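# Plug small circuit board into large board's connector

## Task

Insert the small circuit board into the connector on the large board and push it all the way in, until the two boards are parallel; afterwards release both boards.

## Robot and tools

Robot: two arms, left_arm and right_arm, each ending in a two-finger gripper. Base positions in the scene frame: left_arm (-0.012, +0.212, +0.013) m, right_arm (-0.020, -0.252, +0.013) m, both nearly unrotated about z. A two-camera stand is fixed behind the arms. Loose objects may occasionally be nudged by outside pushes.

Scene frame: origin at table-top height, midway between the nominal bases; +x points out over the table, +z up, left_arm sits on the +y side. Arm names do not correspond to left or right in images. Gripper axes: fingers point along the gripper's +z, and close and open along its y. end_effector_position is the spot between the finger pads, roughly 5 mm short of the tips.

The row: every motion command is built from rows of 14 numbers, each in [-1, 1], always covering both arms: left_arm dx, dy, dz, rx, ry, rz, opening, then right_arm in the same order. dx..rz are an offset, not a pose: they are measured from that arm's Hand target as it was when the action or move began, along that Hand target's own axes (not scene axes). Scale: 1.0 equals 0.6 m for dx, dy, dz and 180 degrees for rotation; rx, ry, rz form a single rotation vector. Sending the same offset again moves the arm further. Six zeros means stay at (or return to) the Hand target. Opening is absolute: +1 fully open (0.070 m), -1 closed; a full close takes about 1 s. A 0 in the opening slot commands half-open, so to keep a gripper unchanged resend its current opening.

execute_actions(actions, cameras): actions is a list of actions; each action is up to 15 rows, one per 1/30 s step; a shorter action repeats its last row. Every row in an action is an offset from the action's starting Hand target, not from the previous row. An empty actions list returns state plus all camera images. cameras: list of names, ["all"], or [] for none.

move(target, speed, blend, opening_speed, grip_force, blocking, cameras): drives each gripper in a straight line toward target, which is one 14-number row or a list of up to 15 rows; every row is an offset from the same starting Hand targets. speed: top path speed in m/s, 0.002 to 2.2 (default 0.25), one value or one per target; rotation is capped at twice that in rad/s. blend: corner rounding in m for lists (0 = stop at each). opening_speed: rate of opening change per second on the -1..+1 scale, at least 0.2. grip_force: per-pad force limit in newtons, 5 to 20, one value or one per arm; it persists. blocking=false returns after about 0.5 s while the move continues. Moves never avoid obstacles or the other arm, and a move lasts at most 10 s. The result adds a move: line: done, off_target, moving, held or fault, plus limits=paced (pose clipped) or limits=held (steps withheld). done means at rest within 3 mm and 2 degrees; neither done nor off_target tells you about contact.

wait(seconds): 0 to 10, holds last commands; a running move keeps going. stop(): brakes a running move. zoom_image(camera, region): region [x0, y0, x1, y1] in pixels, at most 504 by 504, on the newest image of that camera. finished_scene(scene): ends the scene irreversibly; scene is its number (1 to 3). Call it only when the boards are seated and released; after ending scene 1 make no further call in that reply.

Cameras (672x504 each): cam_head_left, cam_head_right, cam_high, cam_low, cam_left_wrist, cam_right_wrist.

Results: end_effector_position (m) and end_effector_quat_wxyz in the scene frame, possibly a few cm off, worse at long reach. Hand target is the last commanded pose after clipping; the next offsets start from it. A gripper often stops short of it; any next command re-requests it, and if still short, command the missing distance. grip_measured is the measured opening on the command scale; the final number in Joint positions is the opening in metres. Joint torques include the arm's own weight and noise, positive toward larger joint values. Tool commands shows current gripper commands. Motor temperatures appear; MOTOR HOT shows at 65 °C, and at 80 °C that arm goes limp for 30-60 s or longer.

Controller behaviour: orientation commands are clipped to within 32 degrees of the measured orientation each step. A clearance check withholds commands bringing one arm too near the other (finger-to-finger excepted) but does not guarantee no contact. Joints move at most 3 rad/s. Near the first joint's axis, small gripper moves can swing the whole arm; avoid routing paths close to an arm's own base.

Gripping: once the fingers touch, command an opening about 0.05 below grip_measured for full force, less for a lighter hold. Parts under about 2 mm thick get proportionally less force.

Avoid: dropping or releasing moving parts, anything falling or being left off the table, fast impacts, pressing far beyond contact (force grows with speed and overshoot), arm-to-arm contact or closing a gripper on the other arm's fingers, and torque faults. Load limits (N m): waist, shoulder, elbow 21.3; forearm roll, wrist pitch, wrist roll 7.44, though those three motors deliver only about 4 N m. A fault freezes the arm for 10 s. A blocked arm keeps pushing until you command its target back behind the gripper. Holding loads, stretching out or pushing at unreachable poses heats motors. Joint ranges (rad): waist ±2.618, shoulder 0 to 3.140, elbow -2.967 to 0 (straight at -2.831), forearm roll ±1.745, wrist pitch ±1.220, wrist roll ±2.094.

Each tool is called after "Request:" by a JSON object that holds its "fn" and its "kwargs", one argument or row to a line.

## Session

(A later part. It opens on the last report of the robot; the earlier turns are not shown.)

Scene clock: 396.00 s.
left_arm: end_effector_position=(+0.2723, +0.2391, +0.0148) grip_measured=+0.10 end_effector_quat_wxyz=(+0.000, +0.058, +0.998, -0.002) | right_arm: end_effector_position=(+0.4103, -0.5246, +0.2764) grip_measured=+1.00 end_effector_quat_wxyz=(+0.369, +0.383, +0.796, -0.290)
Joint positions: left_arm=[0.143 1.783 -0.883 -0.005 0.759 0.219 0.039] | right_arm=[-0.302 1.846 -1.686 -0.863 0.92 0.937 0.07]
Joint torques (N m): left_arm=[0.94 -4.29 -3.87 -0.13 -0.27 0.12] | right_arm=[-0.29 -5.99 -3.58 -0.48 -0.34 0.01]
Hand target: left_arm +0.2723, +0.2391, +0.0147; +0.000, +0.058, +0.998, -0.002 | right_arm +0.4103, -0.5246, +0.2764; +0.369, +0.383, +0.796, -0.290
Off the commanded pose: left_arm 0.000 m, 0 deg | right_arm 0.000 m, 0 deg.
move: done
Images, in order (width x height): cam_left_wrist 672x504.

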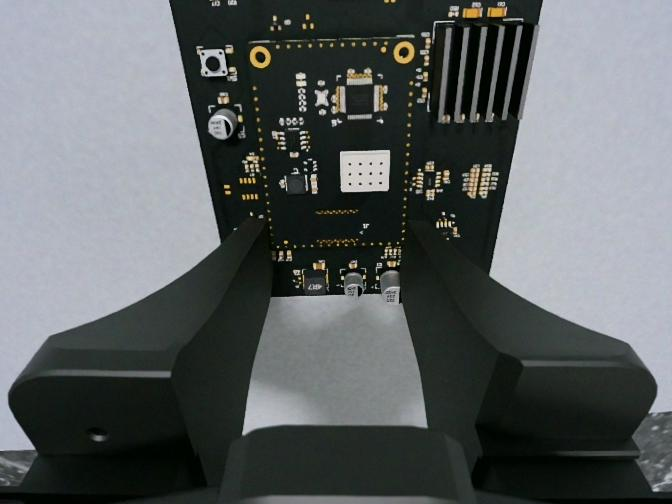

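Request:
{"fn": "move", "kwargs": {
  "target": [0.0006,0,0.0058,0,0,-0.003,-0.1,0,0,0,0,0,0,1],
  "speed": 0.02,
  "cameras": ["cam_left_wrist"]
}}

Request:
{"fn": "zoom_image", "kwargs": {
  "camera": "cam_left_wrist",
  "region": [235, 15, 435, 75]
}}

Scene clock: 399.73 s.
left_arm: end_effector_position=(+0.2722, +0.2389, +0.0115) grip_measured=+0.10 end_effector_quat_wxyz=(+0.000, +0.053, +0.999, -0.002) | right_arm: end_effector_position=(+0.4103, -0.5246, +0.2764) grip_measured=+1.00 end_effector_quat_wxyz=(+0.369, +0.383, +0.796, -0.290)
Joint positions: left_arm=[0.143 1.791 -0.877 -0.006 0.745 0.21 0.039] | right_arm=[-0.302 1.846 -1.686 -0.863 0.92 0.937 0.07]
Joint torques (N m): left_arm=[0.85 -1.68 -2.61 0.3 -1.45 -0.25] | right_arm=[-0.16 -5.91 -3.95 -0.49 -0.25 0]
Hand target: left_arm +0.2719, +0.2391, +0.0112; +0.000, +0.053, +0.999, -0.002 | right_arm +0.4103, -0.5246, +0.2764; +0.369, +0.383, +0.796, -0.290
Off the commanded pose: left_arm 0.000 m, 0 deg | right_arm 0.000 m, 0 deg.
move: done
Images, in order (width x height): cam_left_wrist 672x504.

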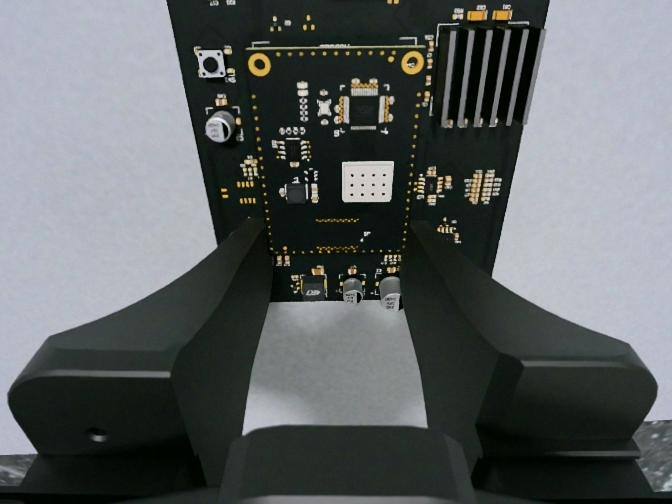

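Scaled by 2.520 from the camera's 672x504 image, which has a finer 960x720 frame.

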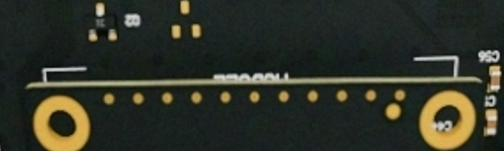

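Request:
{"fn": "move", "kwargs": {
  "target": [
    [0,0,-0.0015,0,0,0,-0.1,0,0,0,0,0,0,1],
    [0.0025,0,-0.0015,0,0,0,-0.1,0,0,0,0,0,0,1]
  ],
  "speed": 0.01,
  "cameras": ["cam_left_wrist"]
}}

Request:
{"fn": "zoom_image", "kwargs": {
  "camera": "cam_left_wrist",
  "region": [230, 10, 450, 320]
}}

Scene clock: 404.33 s.
left_arm: end_effector_position=(+0.2702, +0.2395, +0.0119) grip_measured=+0.10 end_effector_quat_wxyz=(-0.001, +0.053, +0.999, -0.002) | right_arm: end_effector_position=(+0.4103, -0.5246, +0.2764) grip_measured=+1.00 end_effector_quat_wxyz=(+0.369, +0.383, +0.796, -0.290)
Joint positions: left_arm=[0.145 1.786 -0.872 -0.005 0.747 0.21 0.039] | right_arm=[-0.302 1.846 -1.686 -0.863 0.92 0.937 0.07]
Joint torques (N m): left_arm=[0.05 -5.58 -3.43 -0.13 -0.26 0.1] | right_arm=[-0.18 -6.01 -3.81 -0.45 -0.3 0]
Hand target: left_arm +0.2704, +0.2393, +0.0121; +0.000, +0.053, +0.999, -0.002 | right_arm +0.4103, -0.5246, +0.2764; +0.369, +0.383, +0.796, -0.290
Off the commanded pose: left_arm 0.000 m, 0 deg | right_arm 0.000 m, 0 deg.
move: done
Images, in order (width x height): cam_left_wrist 672x504.

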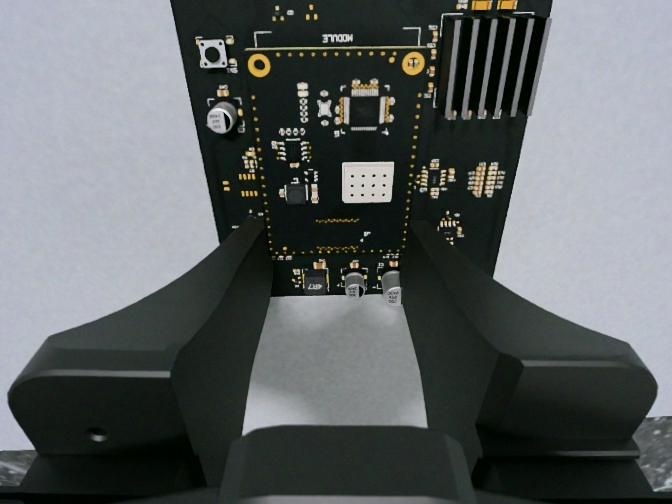

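Scaled by 1.626 from the camera's 672x504 image, which has a finer 960x720 frame.

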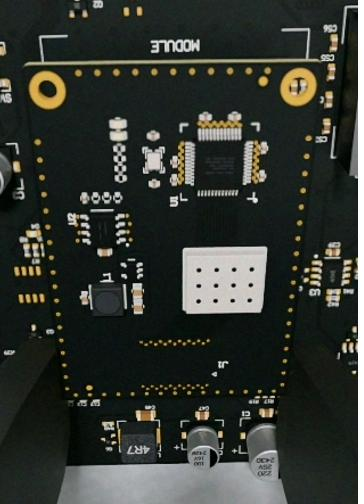

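Request:
{"fn": "move", "kwargs": {
  "target": [
    [0,0,-0.08,0,0,0,-0.1,0,0,0,0,0,0,1],
    [-0.06,-0.243,-0.08,0,0.02,0,-0.1,0,0,0,0,0,0,1],
    [-0.06,-0.243,0.0045,0,0.02,0,-0.1,0,0,0,0,0,0,1],
    [-0.06,-0.243,0.0045,0,0.02,0,0.4,0,0,0,0,0,0,1]
  ],
  "speed": [0.25,0.25,0.1,0.1],
  "blend": [0.02,0.02,0,0],
  "opening_speed": 1,
  "cameras": ["cam_left_wrist"]
}}

Scene clock: 418.17 s.
left_arm: end_effector_position=(+0.2907, +0.0905, +0.0097) grip_measured=+0.40 end_effector_quat_wxyz=(-0.032, +0.053, +0.998, +0.000) | right_arm: end_effector_position=(+0.4103, -0.5246, +0.2764) grip_measured=+1.00 end_effector_quat_wxyz=(+0.369, +0.383, +0.796, -0.290)
Joint positions: left_arm=[-0.323 1.947 -1.118 -0.025 0.89 -0.245 0.049] | right_arm=[-0.302 1.846 -1.686 -0.863 0.92 0.937 0.07]
Joint torques (N m): left_arm=[0.63 -6.94 -5.45 -0.12 0.08 0.1] | right_arm=[0.03 -6.04 -3.8 -0.52 -0.35 -0.01]
Hand target: left_arm +0.2907, +0.0904, +0.0100; -0.032, +0.053, +0.998, +0.000 | right_arm +0.4103, -0.5246, +0.2764; +0.369, +0.383, +0.796, -0.290
Off the commanded pose: left_arm 0.000 m, 0 deg | right_arm 0.000 m, 0 deg.
move: done
Images, in order (width x height): cam_left_wrist 672x504.

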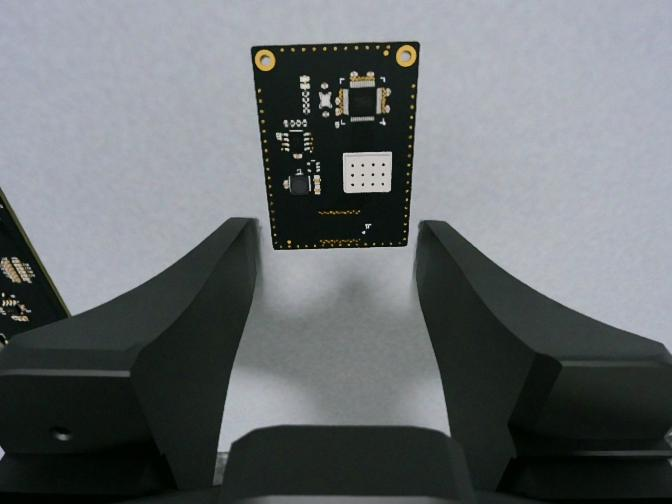

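Request:
{"fn": "move", "kwargs": {
  "target": [
    [-0.006,0,0.002,0,0,-0.012,0.4,0,0,0,0,0,0,1],
    [-0.006,0,0.002,0,0,-0.012,-0.15,0,0,0,0,0,0,1],
    [0,0,-0.117,0,0,0,-0.15,0,0,0,0,0,0,1],
    [0.028,0.2455,-0.117,0,-0.02,0,-0.15,0,0,0,0,0,0,1],
    [0.0247,0.2455,-0.0225,0,-0.02,0,-0.15,0,0,0,0,0,0,1]
  ],
  "speed": 0.2,
  "blend": [0,0,0.02,0.02,0],
  "opening_speed": 1.0,
  "cameras": ["cam_left_wrist"]
}}

Request:
{"fn": "zoom_image", "kwargs": {
  "camera": "cam_left_wrist",
  "region": [240, 190, 440, 340]
}}

Scene clock: 426.13 s.
left_arm: end_effector_position=(+0.2922, +0.2387, +0.0233) grip_measured=+0.11 end_effector_quat_wxyz=(-0.001, +0.053, +0.999, -0.002) | right_arm: end_effector_position=(+0.4103, -0.5246, +0.2764) grip_measured=+1.00 end_effector_quat_wxyz=(+0.369, +0.383, +0.796, -0.290)
Joint positions: left_arm=[0.136 1.82 -0.984 -0.005 0.824 0.2 0.039] | right_arm=[-0.302 1.846 -1.686 -0.863 0.92 0.937 0.07]
Joint torques (N m): left_arm=[0.16 -6.29 -5.64 -0.12 0 0.12] | right_arm=[-0.31 -5.74 -4.05 -0.44 -0.31 0.02]
Hand target: left_arm +0.2925, +0.2385, +0.0238; +0.000, +0.053, +0.999, -0.002 | right_arm +0.4103, -0.5246, +0.2764; +0.369, +0.383, +0.796, -0.290
Off the commanded pose: left_arm 0.001 m, 0 deg | right_arm 0.000 m, 0 deg.
move: done
Images, in order (width x height): cam_left_wrist 672x504.

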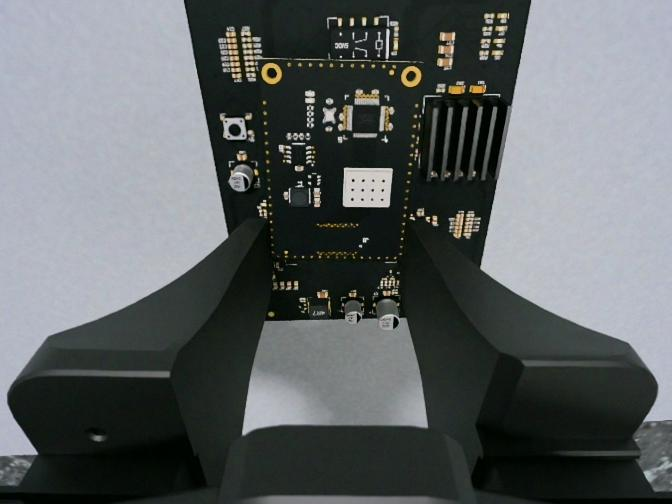

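Scaled by 2.520 from the camera's 672x504 image, which has a finer 960x720 frame.

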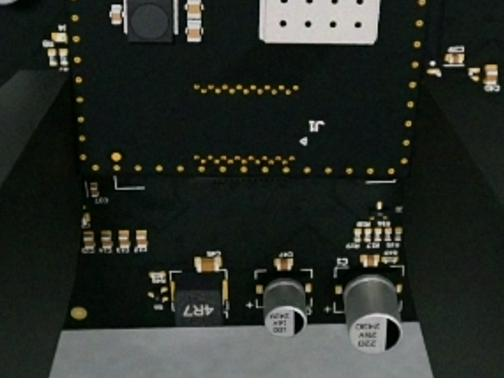

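Request:
{"fn": "move", "kwargs": {
  "target": [
    [0.028,-0.0015,0,0,0,-0.019,-0.15,0,0,0,0,0,0,1],
    [0.028,-0.0015,0.0145,0,0,-0.019,-0.15,0,0,0,0,0,0,1]
  ],
  "speed": 0.08,
  "cameras": ["cam_left_wrist"]
}}

Request:
{"fn": "zoom_image", "kwargs": {
  "camera": "cam_left_wrist",
  "region": [235, 25, 435, 85]
}}

Request:
{"fn": "zoom_image", "kwargs": {
  "camera": "cam_left_wrist",
  "region": [240, 190, 440, 340]
}}

Scene clock: 430.47 s.
left_arm: end_effector_position=(+0.2758, +0.2394, +0.0150) grip_measured=+0.11 end_effector_quat_wxyz=(+0.000, +0.023, +1.000, -0.002) | right_arm: end_effector_position=(+0.4103, -0.5246, +0.2764) grip_measured=+1.00 end_effector_quat_wxyz=(+0.369, +0.383, +0.796, -0.290)
Joint positions: left_arm=[0.143 1.792 -0.898 -0.005 0.764 0.148 0.039] | right_arm=[-0.302 1.846 -1.686 -0.863 0.92 0.937 0.07]
Joint torques (N m): left_arm=[0.96 -4.62 -4.29 -0.1 0.18 0.11] | right_arm=[-0.25 -6.47 -3.96 -0.46 -0.28 0]
Hand target: left_arm +0.2757, +0.2393, +0.0151; +0.000, +0.024, +1.000, -0.002 | right_arm +0.4103, -0.5246, +0.2764; +0.369, +0.383, +0.796, -0.290
Off the commanded pose: left_arm 0.000 m, 0 deg | right_arm 0.000 m, 0 deg.
move: done
Images, in order (width x height): cam_left_wrist 672x504.

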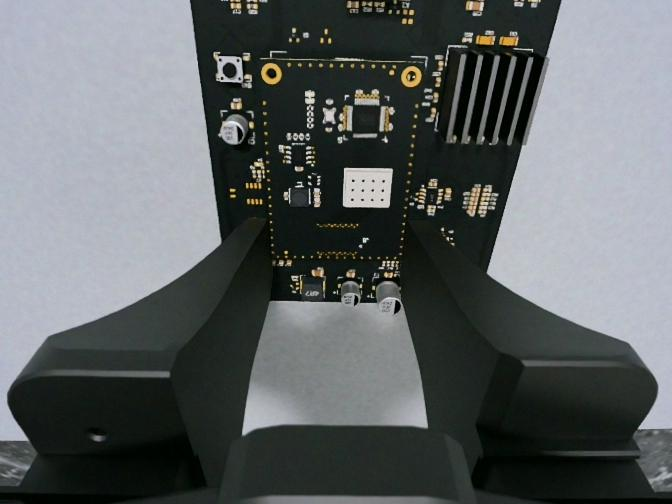

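Scaled by 2.520 from the camera's 672x504 image, which has a finer 960x720 frame.

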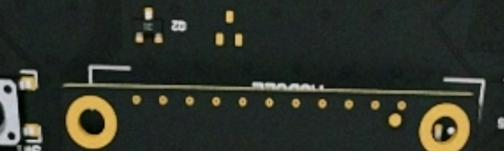

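Scaled by 2.520 from the camera's 672x504 image, which has a finer 960x720 frame.

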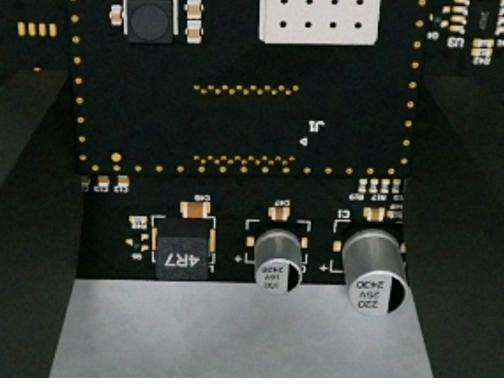

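Request:
{"fn": "move", "kwargs": {
  "target": [
    [-0.0005,-0.0018,0,0,0,0.006,-0.15,0,0,0,0,0,0,1],
    [-0.0005,-0.0018,0.0075,0,0,0.006,-0.15,0,0,0,0,0,0,1]
  ],
  "speed": 0.02,
  "cameras": ["cam_left_wrist"]
}}

Request:
{"fn": "zoom_image", "kwargs": {
  "camera": "cam_left_wrist",
  "region": [235, 25, 435, 85]
}}

Request:
{"fn": "zoom_image", "kwargs": {
  "camera": "cam_low",
  "region": [370, 240, 470, 290]
}}

Scene clock: 443.47 s.
left_arm: end_effector_position=(+0.2761, +0.2381, +0.0114) grip_measured=+0.11 end_effector_quat_wxyz=(+0.000, +0.033, +0.999, -0.002) | right_arm: end_effector_position=(+0.4103, -0.5246, +0.2764) grip_measured=+1.00 end_effector_quat_wxyz=(+0.369, +0.383, +0.796, -0.290)
Joint positions: left_arm=[0.139 1.802 -0.894 -0.006 0.75 0.164 0.039] | right_arm=[-0.302 1.846 -1.686 -0.863 0.92 0.937 0.07]
Joint torques (N m): left_arm=[0.57 -2.23 -2.89 0.12 -1.38 0.01] | right_arm=[-0.18 -6.19 -3.77 -0.42 -0.26 -0.02]
Hand target: left_arm +0.2760, +0.2382, +0.0106; +0.000, +0.033, +0.999, -0.002 | right_arm +0.4103, -0.5246, +0.2764; +0.369, +0.383, +0.796, -0.290
Off the commanded pose: left_arm 0.001 m, 0 deg | right_arm 0.000 m, 0 deg.
move: done
Images, in order (width x height): cam_left_wrist 672x504.

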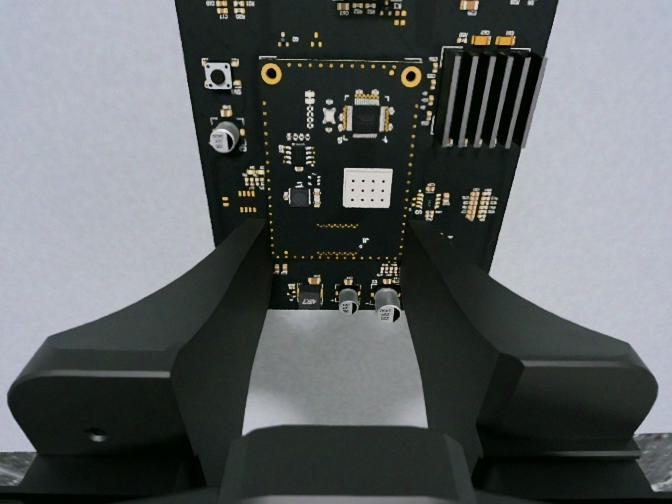

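Scaled by 2.520 from the camera's 672x504 image, which has a finer 960x720 frame.

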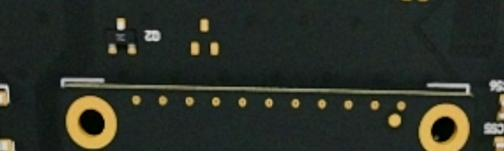

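This scene's latest camera images include none from cam_low. They are from: cam_left_wrist. cam_low's image comes with the result of a call that names it in "cameras".

Request:
{"fn": "move", "kwargs": {
  "target": [0.0003,0.0003,0.005,0,0,0,-0.2,0,0,0,0,0,0,1],
  "speed": 0.015,
  "cameras": ["cam_left_wrist"]
}}

Request:
{"fn": "zoom_image", "kwargs": {
  "camera": "cam_left_wrist",
  "region": [235, 25, 435, 85]
}}

Scene clock: 446.77 s.
left_arm: end_effector_position=(+0.2760, +0.2381, +0.0077) grip_measured=+0.11 end_effector_quat_wxyz=(+0.000, +0.033, +0.999, -0.002) | right_arm: end_effector_position=(+0.4103, -0.5246, +0.2764) grip_measured=+1.00 end_effector_quat_wxyz=(+0.369, +0.383, +0.796, -0.290)
Joint positions: left_arm=[0.139 1.811 -0.888 -0.006 0.735 0.164 0.039] | right_arm=[-0.302 1.846 -1.686 -0.863 0.92 0.937 0.07]
Joint torques (N m): left_arm=[2.33 -1.22 -1.44 0.49 -0.73 0.09] | right_arm=[-0.23 -6.22 -3.71 -0.46 -0.32 0.02]
Hand target: left_arm +0.2758, +0.2384, +0.0076; +0.000, +0.033, +0.999, -0.002 | right_arm +0.4103, -0.5246, +0.2764; +0.369, +0.383, +0.796, -0.290
Off the commanded pose: left_arm 0.000 m, 0 deg | right_arm 0.000 m, 0 deg.
move: done
Images, in order (width x height): cam_left_wrist 672x504.

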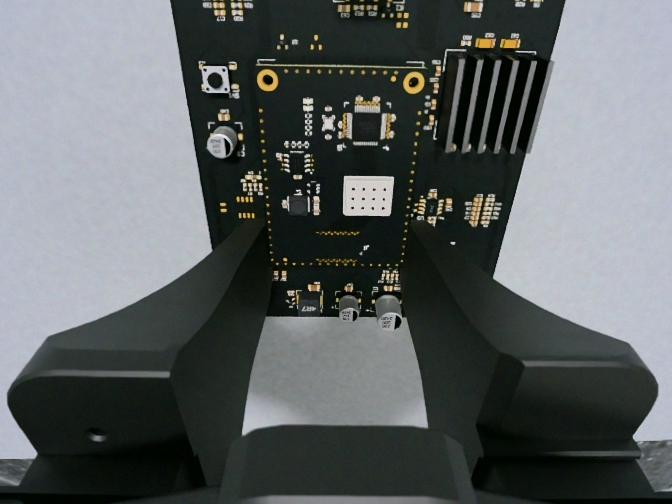

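Scaled by 2.520 from the camera's 672x504 image, which has a finer 960x720 frame.

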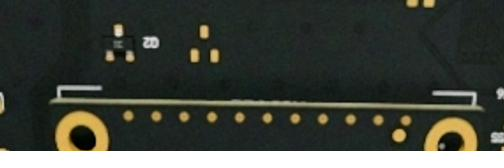

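Request:
{"fn": "move", "kwargs": {
  "target": [
    [0,0,0,0,0,0,0.3,0,0,0,0,0,0,1],
    [0,0,-0.04,0,0,0,0.3,0,0,0,0,0,0,1]
  ],
  "speed": 0.06,
  "opening_speed": 0.4,
  "cameras": ["cam_left_wrist","cam_low"]
}}

Request:
{"fn": "zoom_image", "kwargs": {
  "camera": "cam_left_wrist",
  "region": [220, 0, 460, 300]
}}

Request:
{"fn": "zoom_image", "kwargs": {
  "camera": "cam_low",
  "region": [370, 240, 470, 290]
}}

Scene clock: 454.27 s.
left_arm: end_effector_position=(+0.2759, +0.2387, +0.0321) grip_measured=+0.30 end_effector_quat_wxyz=(+0.000, +0.032, +0.999, -0.002) | right_arm: end_effector_position=(+0.4103, -0.5246, +0.2764) grip_measured=+1.00 end_effector_quat_wxyz=(+0.369, +0.383, +0.796, -0.290)
Joint positions: left_arm=[0.141 1.752 -0.927 -0.006 0.833 0.164 0.045] | right_arm=[-0.302 1.846 -1.686 -0.863 0.92 0.937 0.07]
Joint torques (N m): left_arm=[0.22 -4.44 -4.53 0.08 -0.31 -0.23] | right_arm=[-0.09 -6.28 -3.74 -0.46 -0.31 0]
Hand target: left_arm +0.2758, +0.2385, +0.0316; +0.000, +0.033, +0.999, -0.002 | right_arm +0.4103, -0.5246, +0.2764; +0.369, +0.383, +0.796, -0.290
Off the commanded pose: left_arm 0.001 m, 0 deg | right_arm 0.000 m, 0 deg.
move: done
Images, in order (width x height): cam_low 672x504, cam_left_wrist 672x504.

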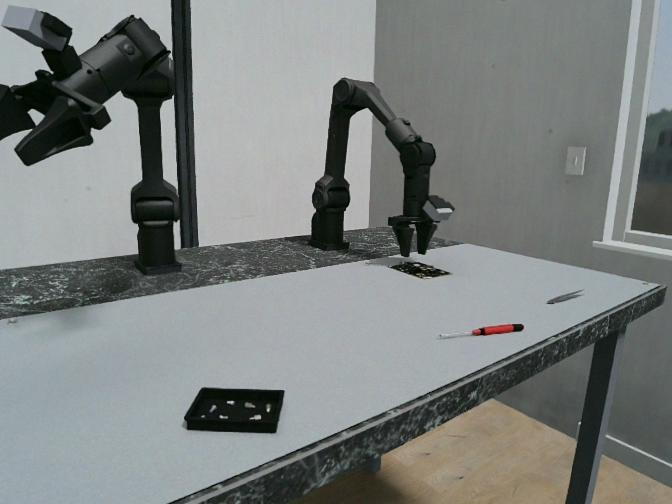

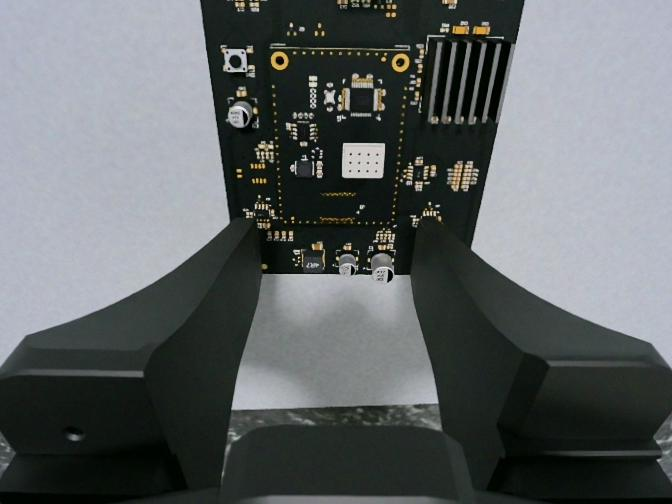

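Scaled by 1.680 from the camera's 672x504 image, which has a finer 960x720 frame.

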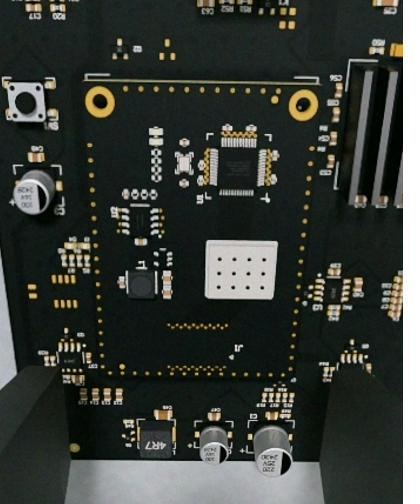

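Scaled by 5.040 from the camera's 672x504 image, which has a finer 960x720 frame.

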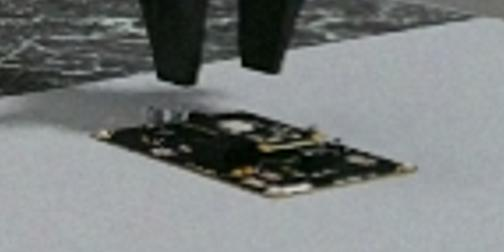

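Request:
{"fn": "move", "kwargs": {
  "target": [
    [0.0065,0,0.01,0,0,0,-1,0,0,0,0,0,0,1],
    [0.0065,0,0.043,0,0,0,-1,0,0,0,0,0,0,1]
  ],
  "speed": 0.04,
  "opening_speed": 1.5,
  "cameras": ["cam_left_wrist","cam_low"]
}}

Request:
{"fn": "zoom_image", "kwargs": {
  "camera": "cam_left_wrist",
  "region": [220, 0, 460, 300]
}}

Scene clock: 458.60 s.
left_arm: end_effector_position=(+0.2716, +0.2386, +0.0122) grip_measured=-1.00 end_effector_quat_wxyz=(+0.000, +0.033, +0.999, -0.002) | right_arm: end_effector_position=(+0.4103, -0.5246, +0.2764) grip_measured=+1.00 end_effector_quat_wxyz=(+0.369, +0.383, +0.796, -0.290)
Joint positions: left_arm=[0.142 1.788 -0.877 -0.006 0.748 0.167 0] | right_arm=[-0.302 1.846 -1.686 -0.863 0.92 0.937 0.07]
Joint torques (N m): left_arm=[0.92 11.2 4.88 -0.15 -5.87 0.12] | right_arm=[-0.13 -6.23 -3.83 -0.45 -0.32 -0.02]
Hand target: left_arm +0.2719, +0.2386, +0.0058; +0.000, +0.033, +0.999, -0.002 | right_arm +0.4103, -0.5246, +0.2764; +0.369, +0.383, +0.796, -0.290
Off the commanded pose: left_arm 0.006 m, 0 deg | right_arm 0.000 m, 0 deg.
move: off_target (left_arm)
Images, in order (width x height): cam_low 672x504, cam_left_wrist 672x504.

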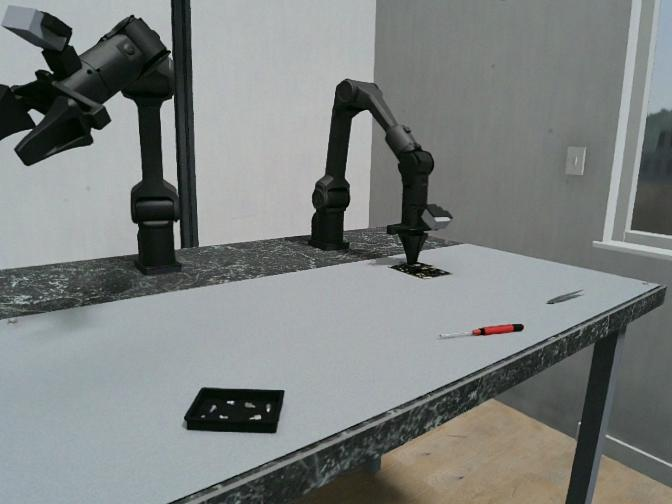

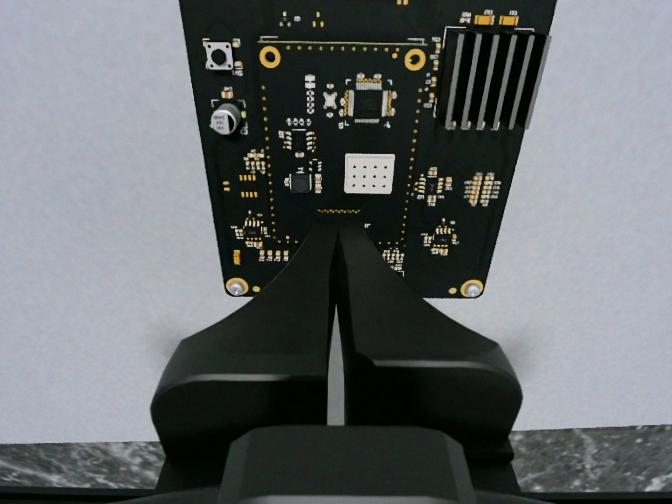

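Scaled by 1.680 from the camera's 672x504 image, which has a finer 960x720 frame.

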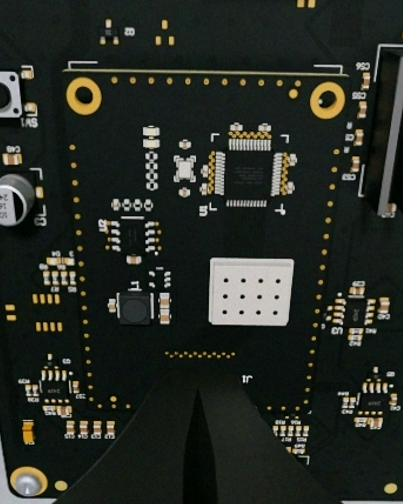

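Request:
{"fn": "move", "kwargs": {
  "target": [
    [0,0,-0.025,0,0,0,-1,0,0,0,0,0,0,1],
    [-0.06,0,-0.1,0,0,0,-1,0,0,0,0,0,0,1]
  ],
  "speed": 0.15,
  "cameras": ["cam_left_wrist","cam_low"]
}}

Request:
{"fn": "zoom_image", "kwargs": {
  "camera": "cam_left_wrist",
  "region": [220, 0, 460, 300]
}}

Request:
{"fn": "zoom_image", "kwargs": {
  "camera": "cam_low",
  "region": [380, 250, 460, 290]
}}

Scene clock: 462.97 s.
left_arm: end_effector_position=(+0.3080, +0.2365, +0.0663) grip_measured=-1.00 end_effector_quat_wxyz=(+0.000, +0.033, +0.999, -0.002) | right_arm: end_effector_position=(+0.4103, -0.5246, +0.2764) grip_measured=+1.00 end_effector_quat_wxyz=(+0.369, +0.383, +0.796, -0.290)
Joint positions: left_arm=[0.124 1.783 -1.132 -0.005 1.007 0.148 0] | right_arm=[-0.302 1.846 -1.686 -0.863 0.92 0.937 0.07]
Joint torques (N m): left_arm=[0.34 -4.81 -4.44 0.08 -0.32 -0.18] | right_arm=[0.06 -6.04 -4.04 -0.47 -0.29 0.01]
Motor temperatures (°C): left_arm=[24 26 23 27 32 28] | right_arm=[23 27 29 28 28 28]
Hand target: left_arm +0.3079, +0.2365, +0.0658; +0.000, +0.033, +0.999, -0.002 | right_arm +0.4103, -0.5246, +0.2764; +0.369, +0.383, +0.796, -0.290
Off the commanded pose: left_arm 0.001 m, 0 deg | right_arm 0.000 m, 0 deg.
move: done
Images, in order (width x height): cam_low 672x504, cam_left_wrist 672x504.

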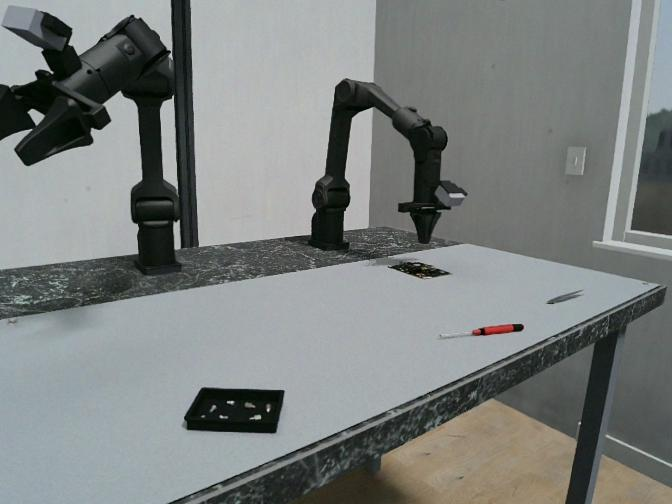

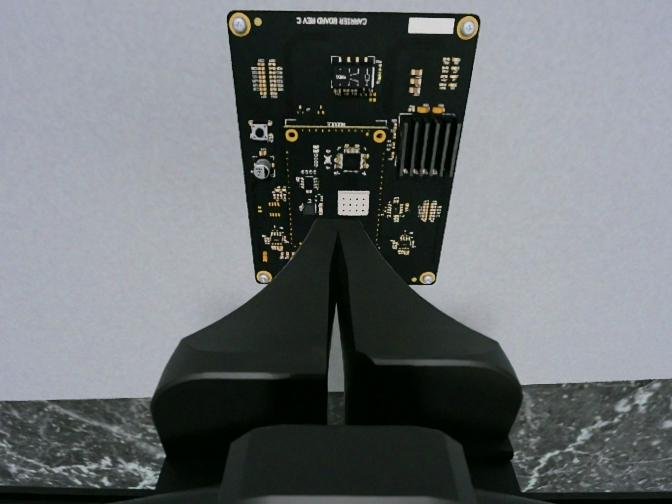

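Scaled by 1.680 from the camera's 672x504 image, which has a finer 960x720 frame.

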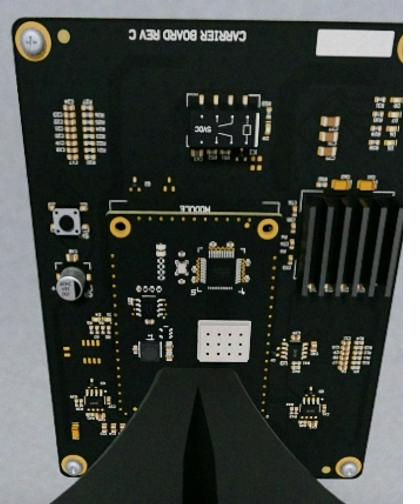

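Scaled by 6.300 from the camera's 672x504 image, which has a finer 960x720 frame.

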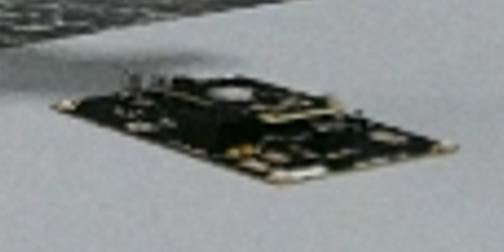

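Request:
{"fn": "finished_scene", "kwargs": {
  "scene": 1
}}

The scene is finished: the task was done.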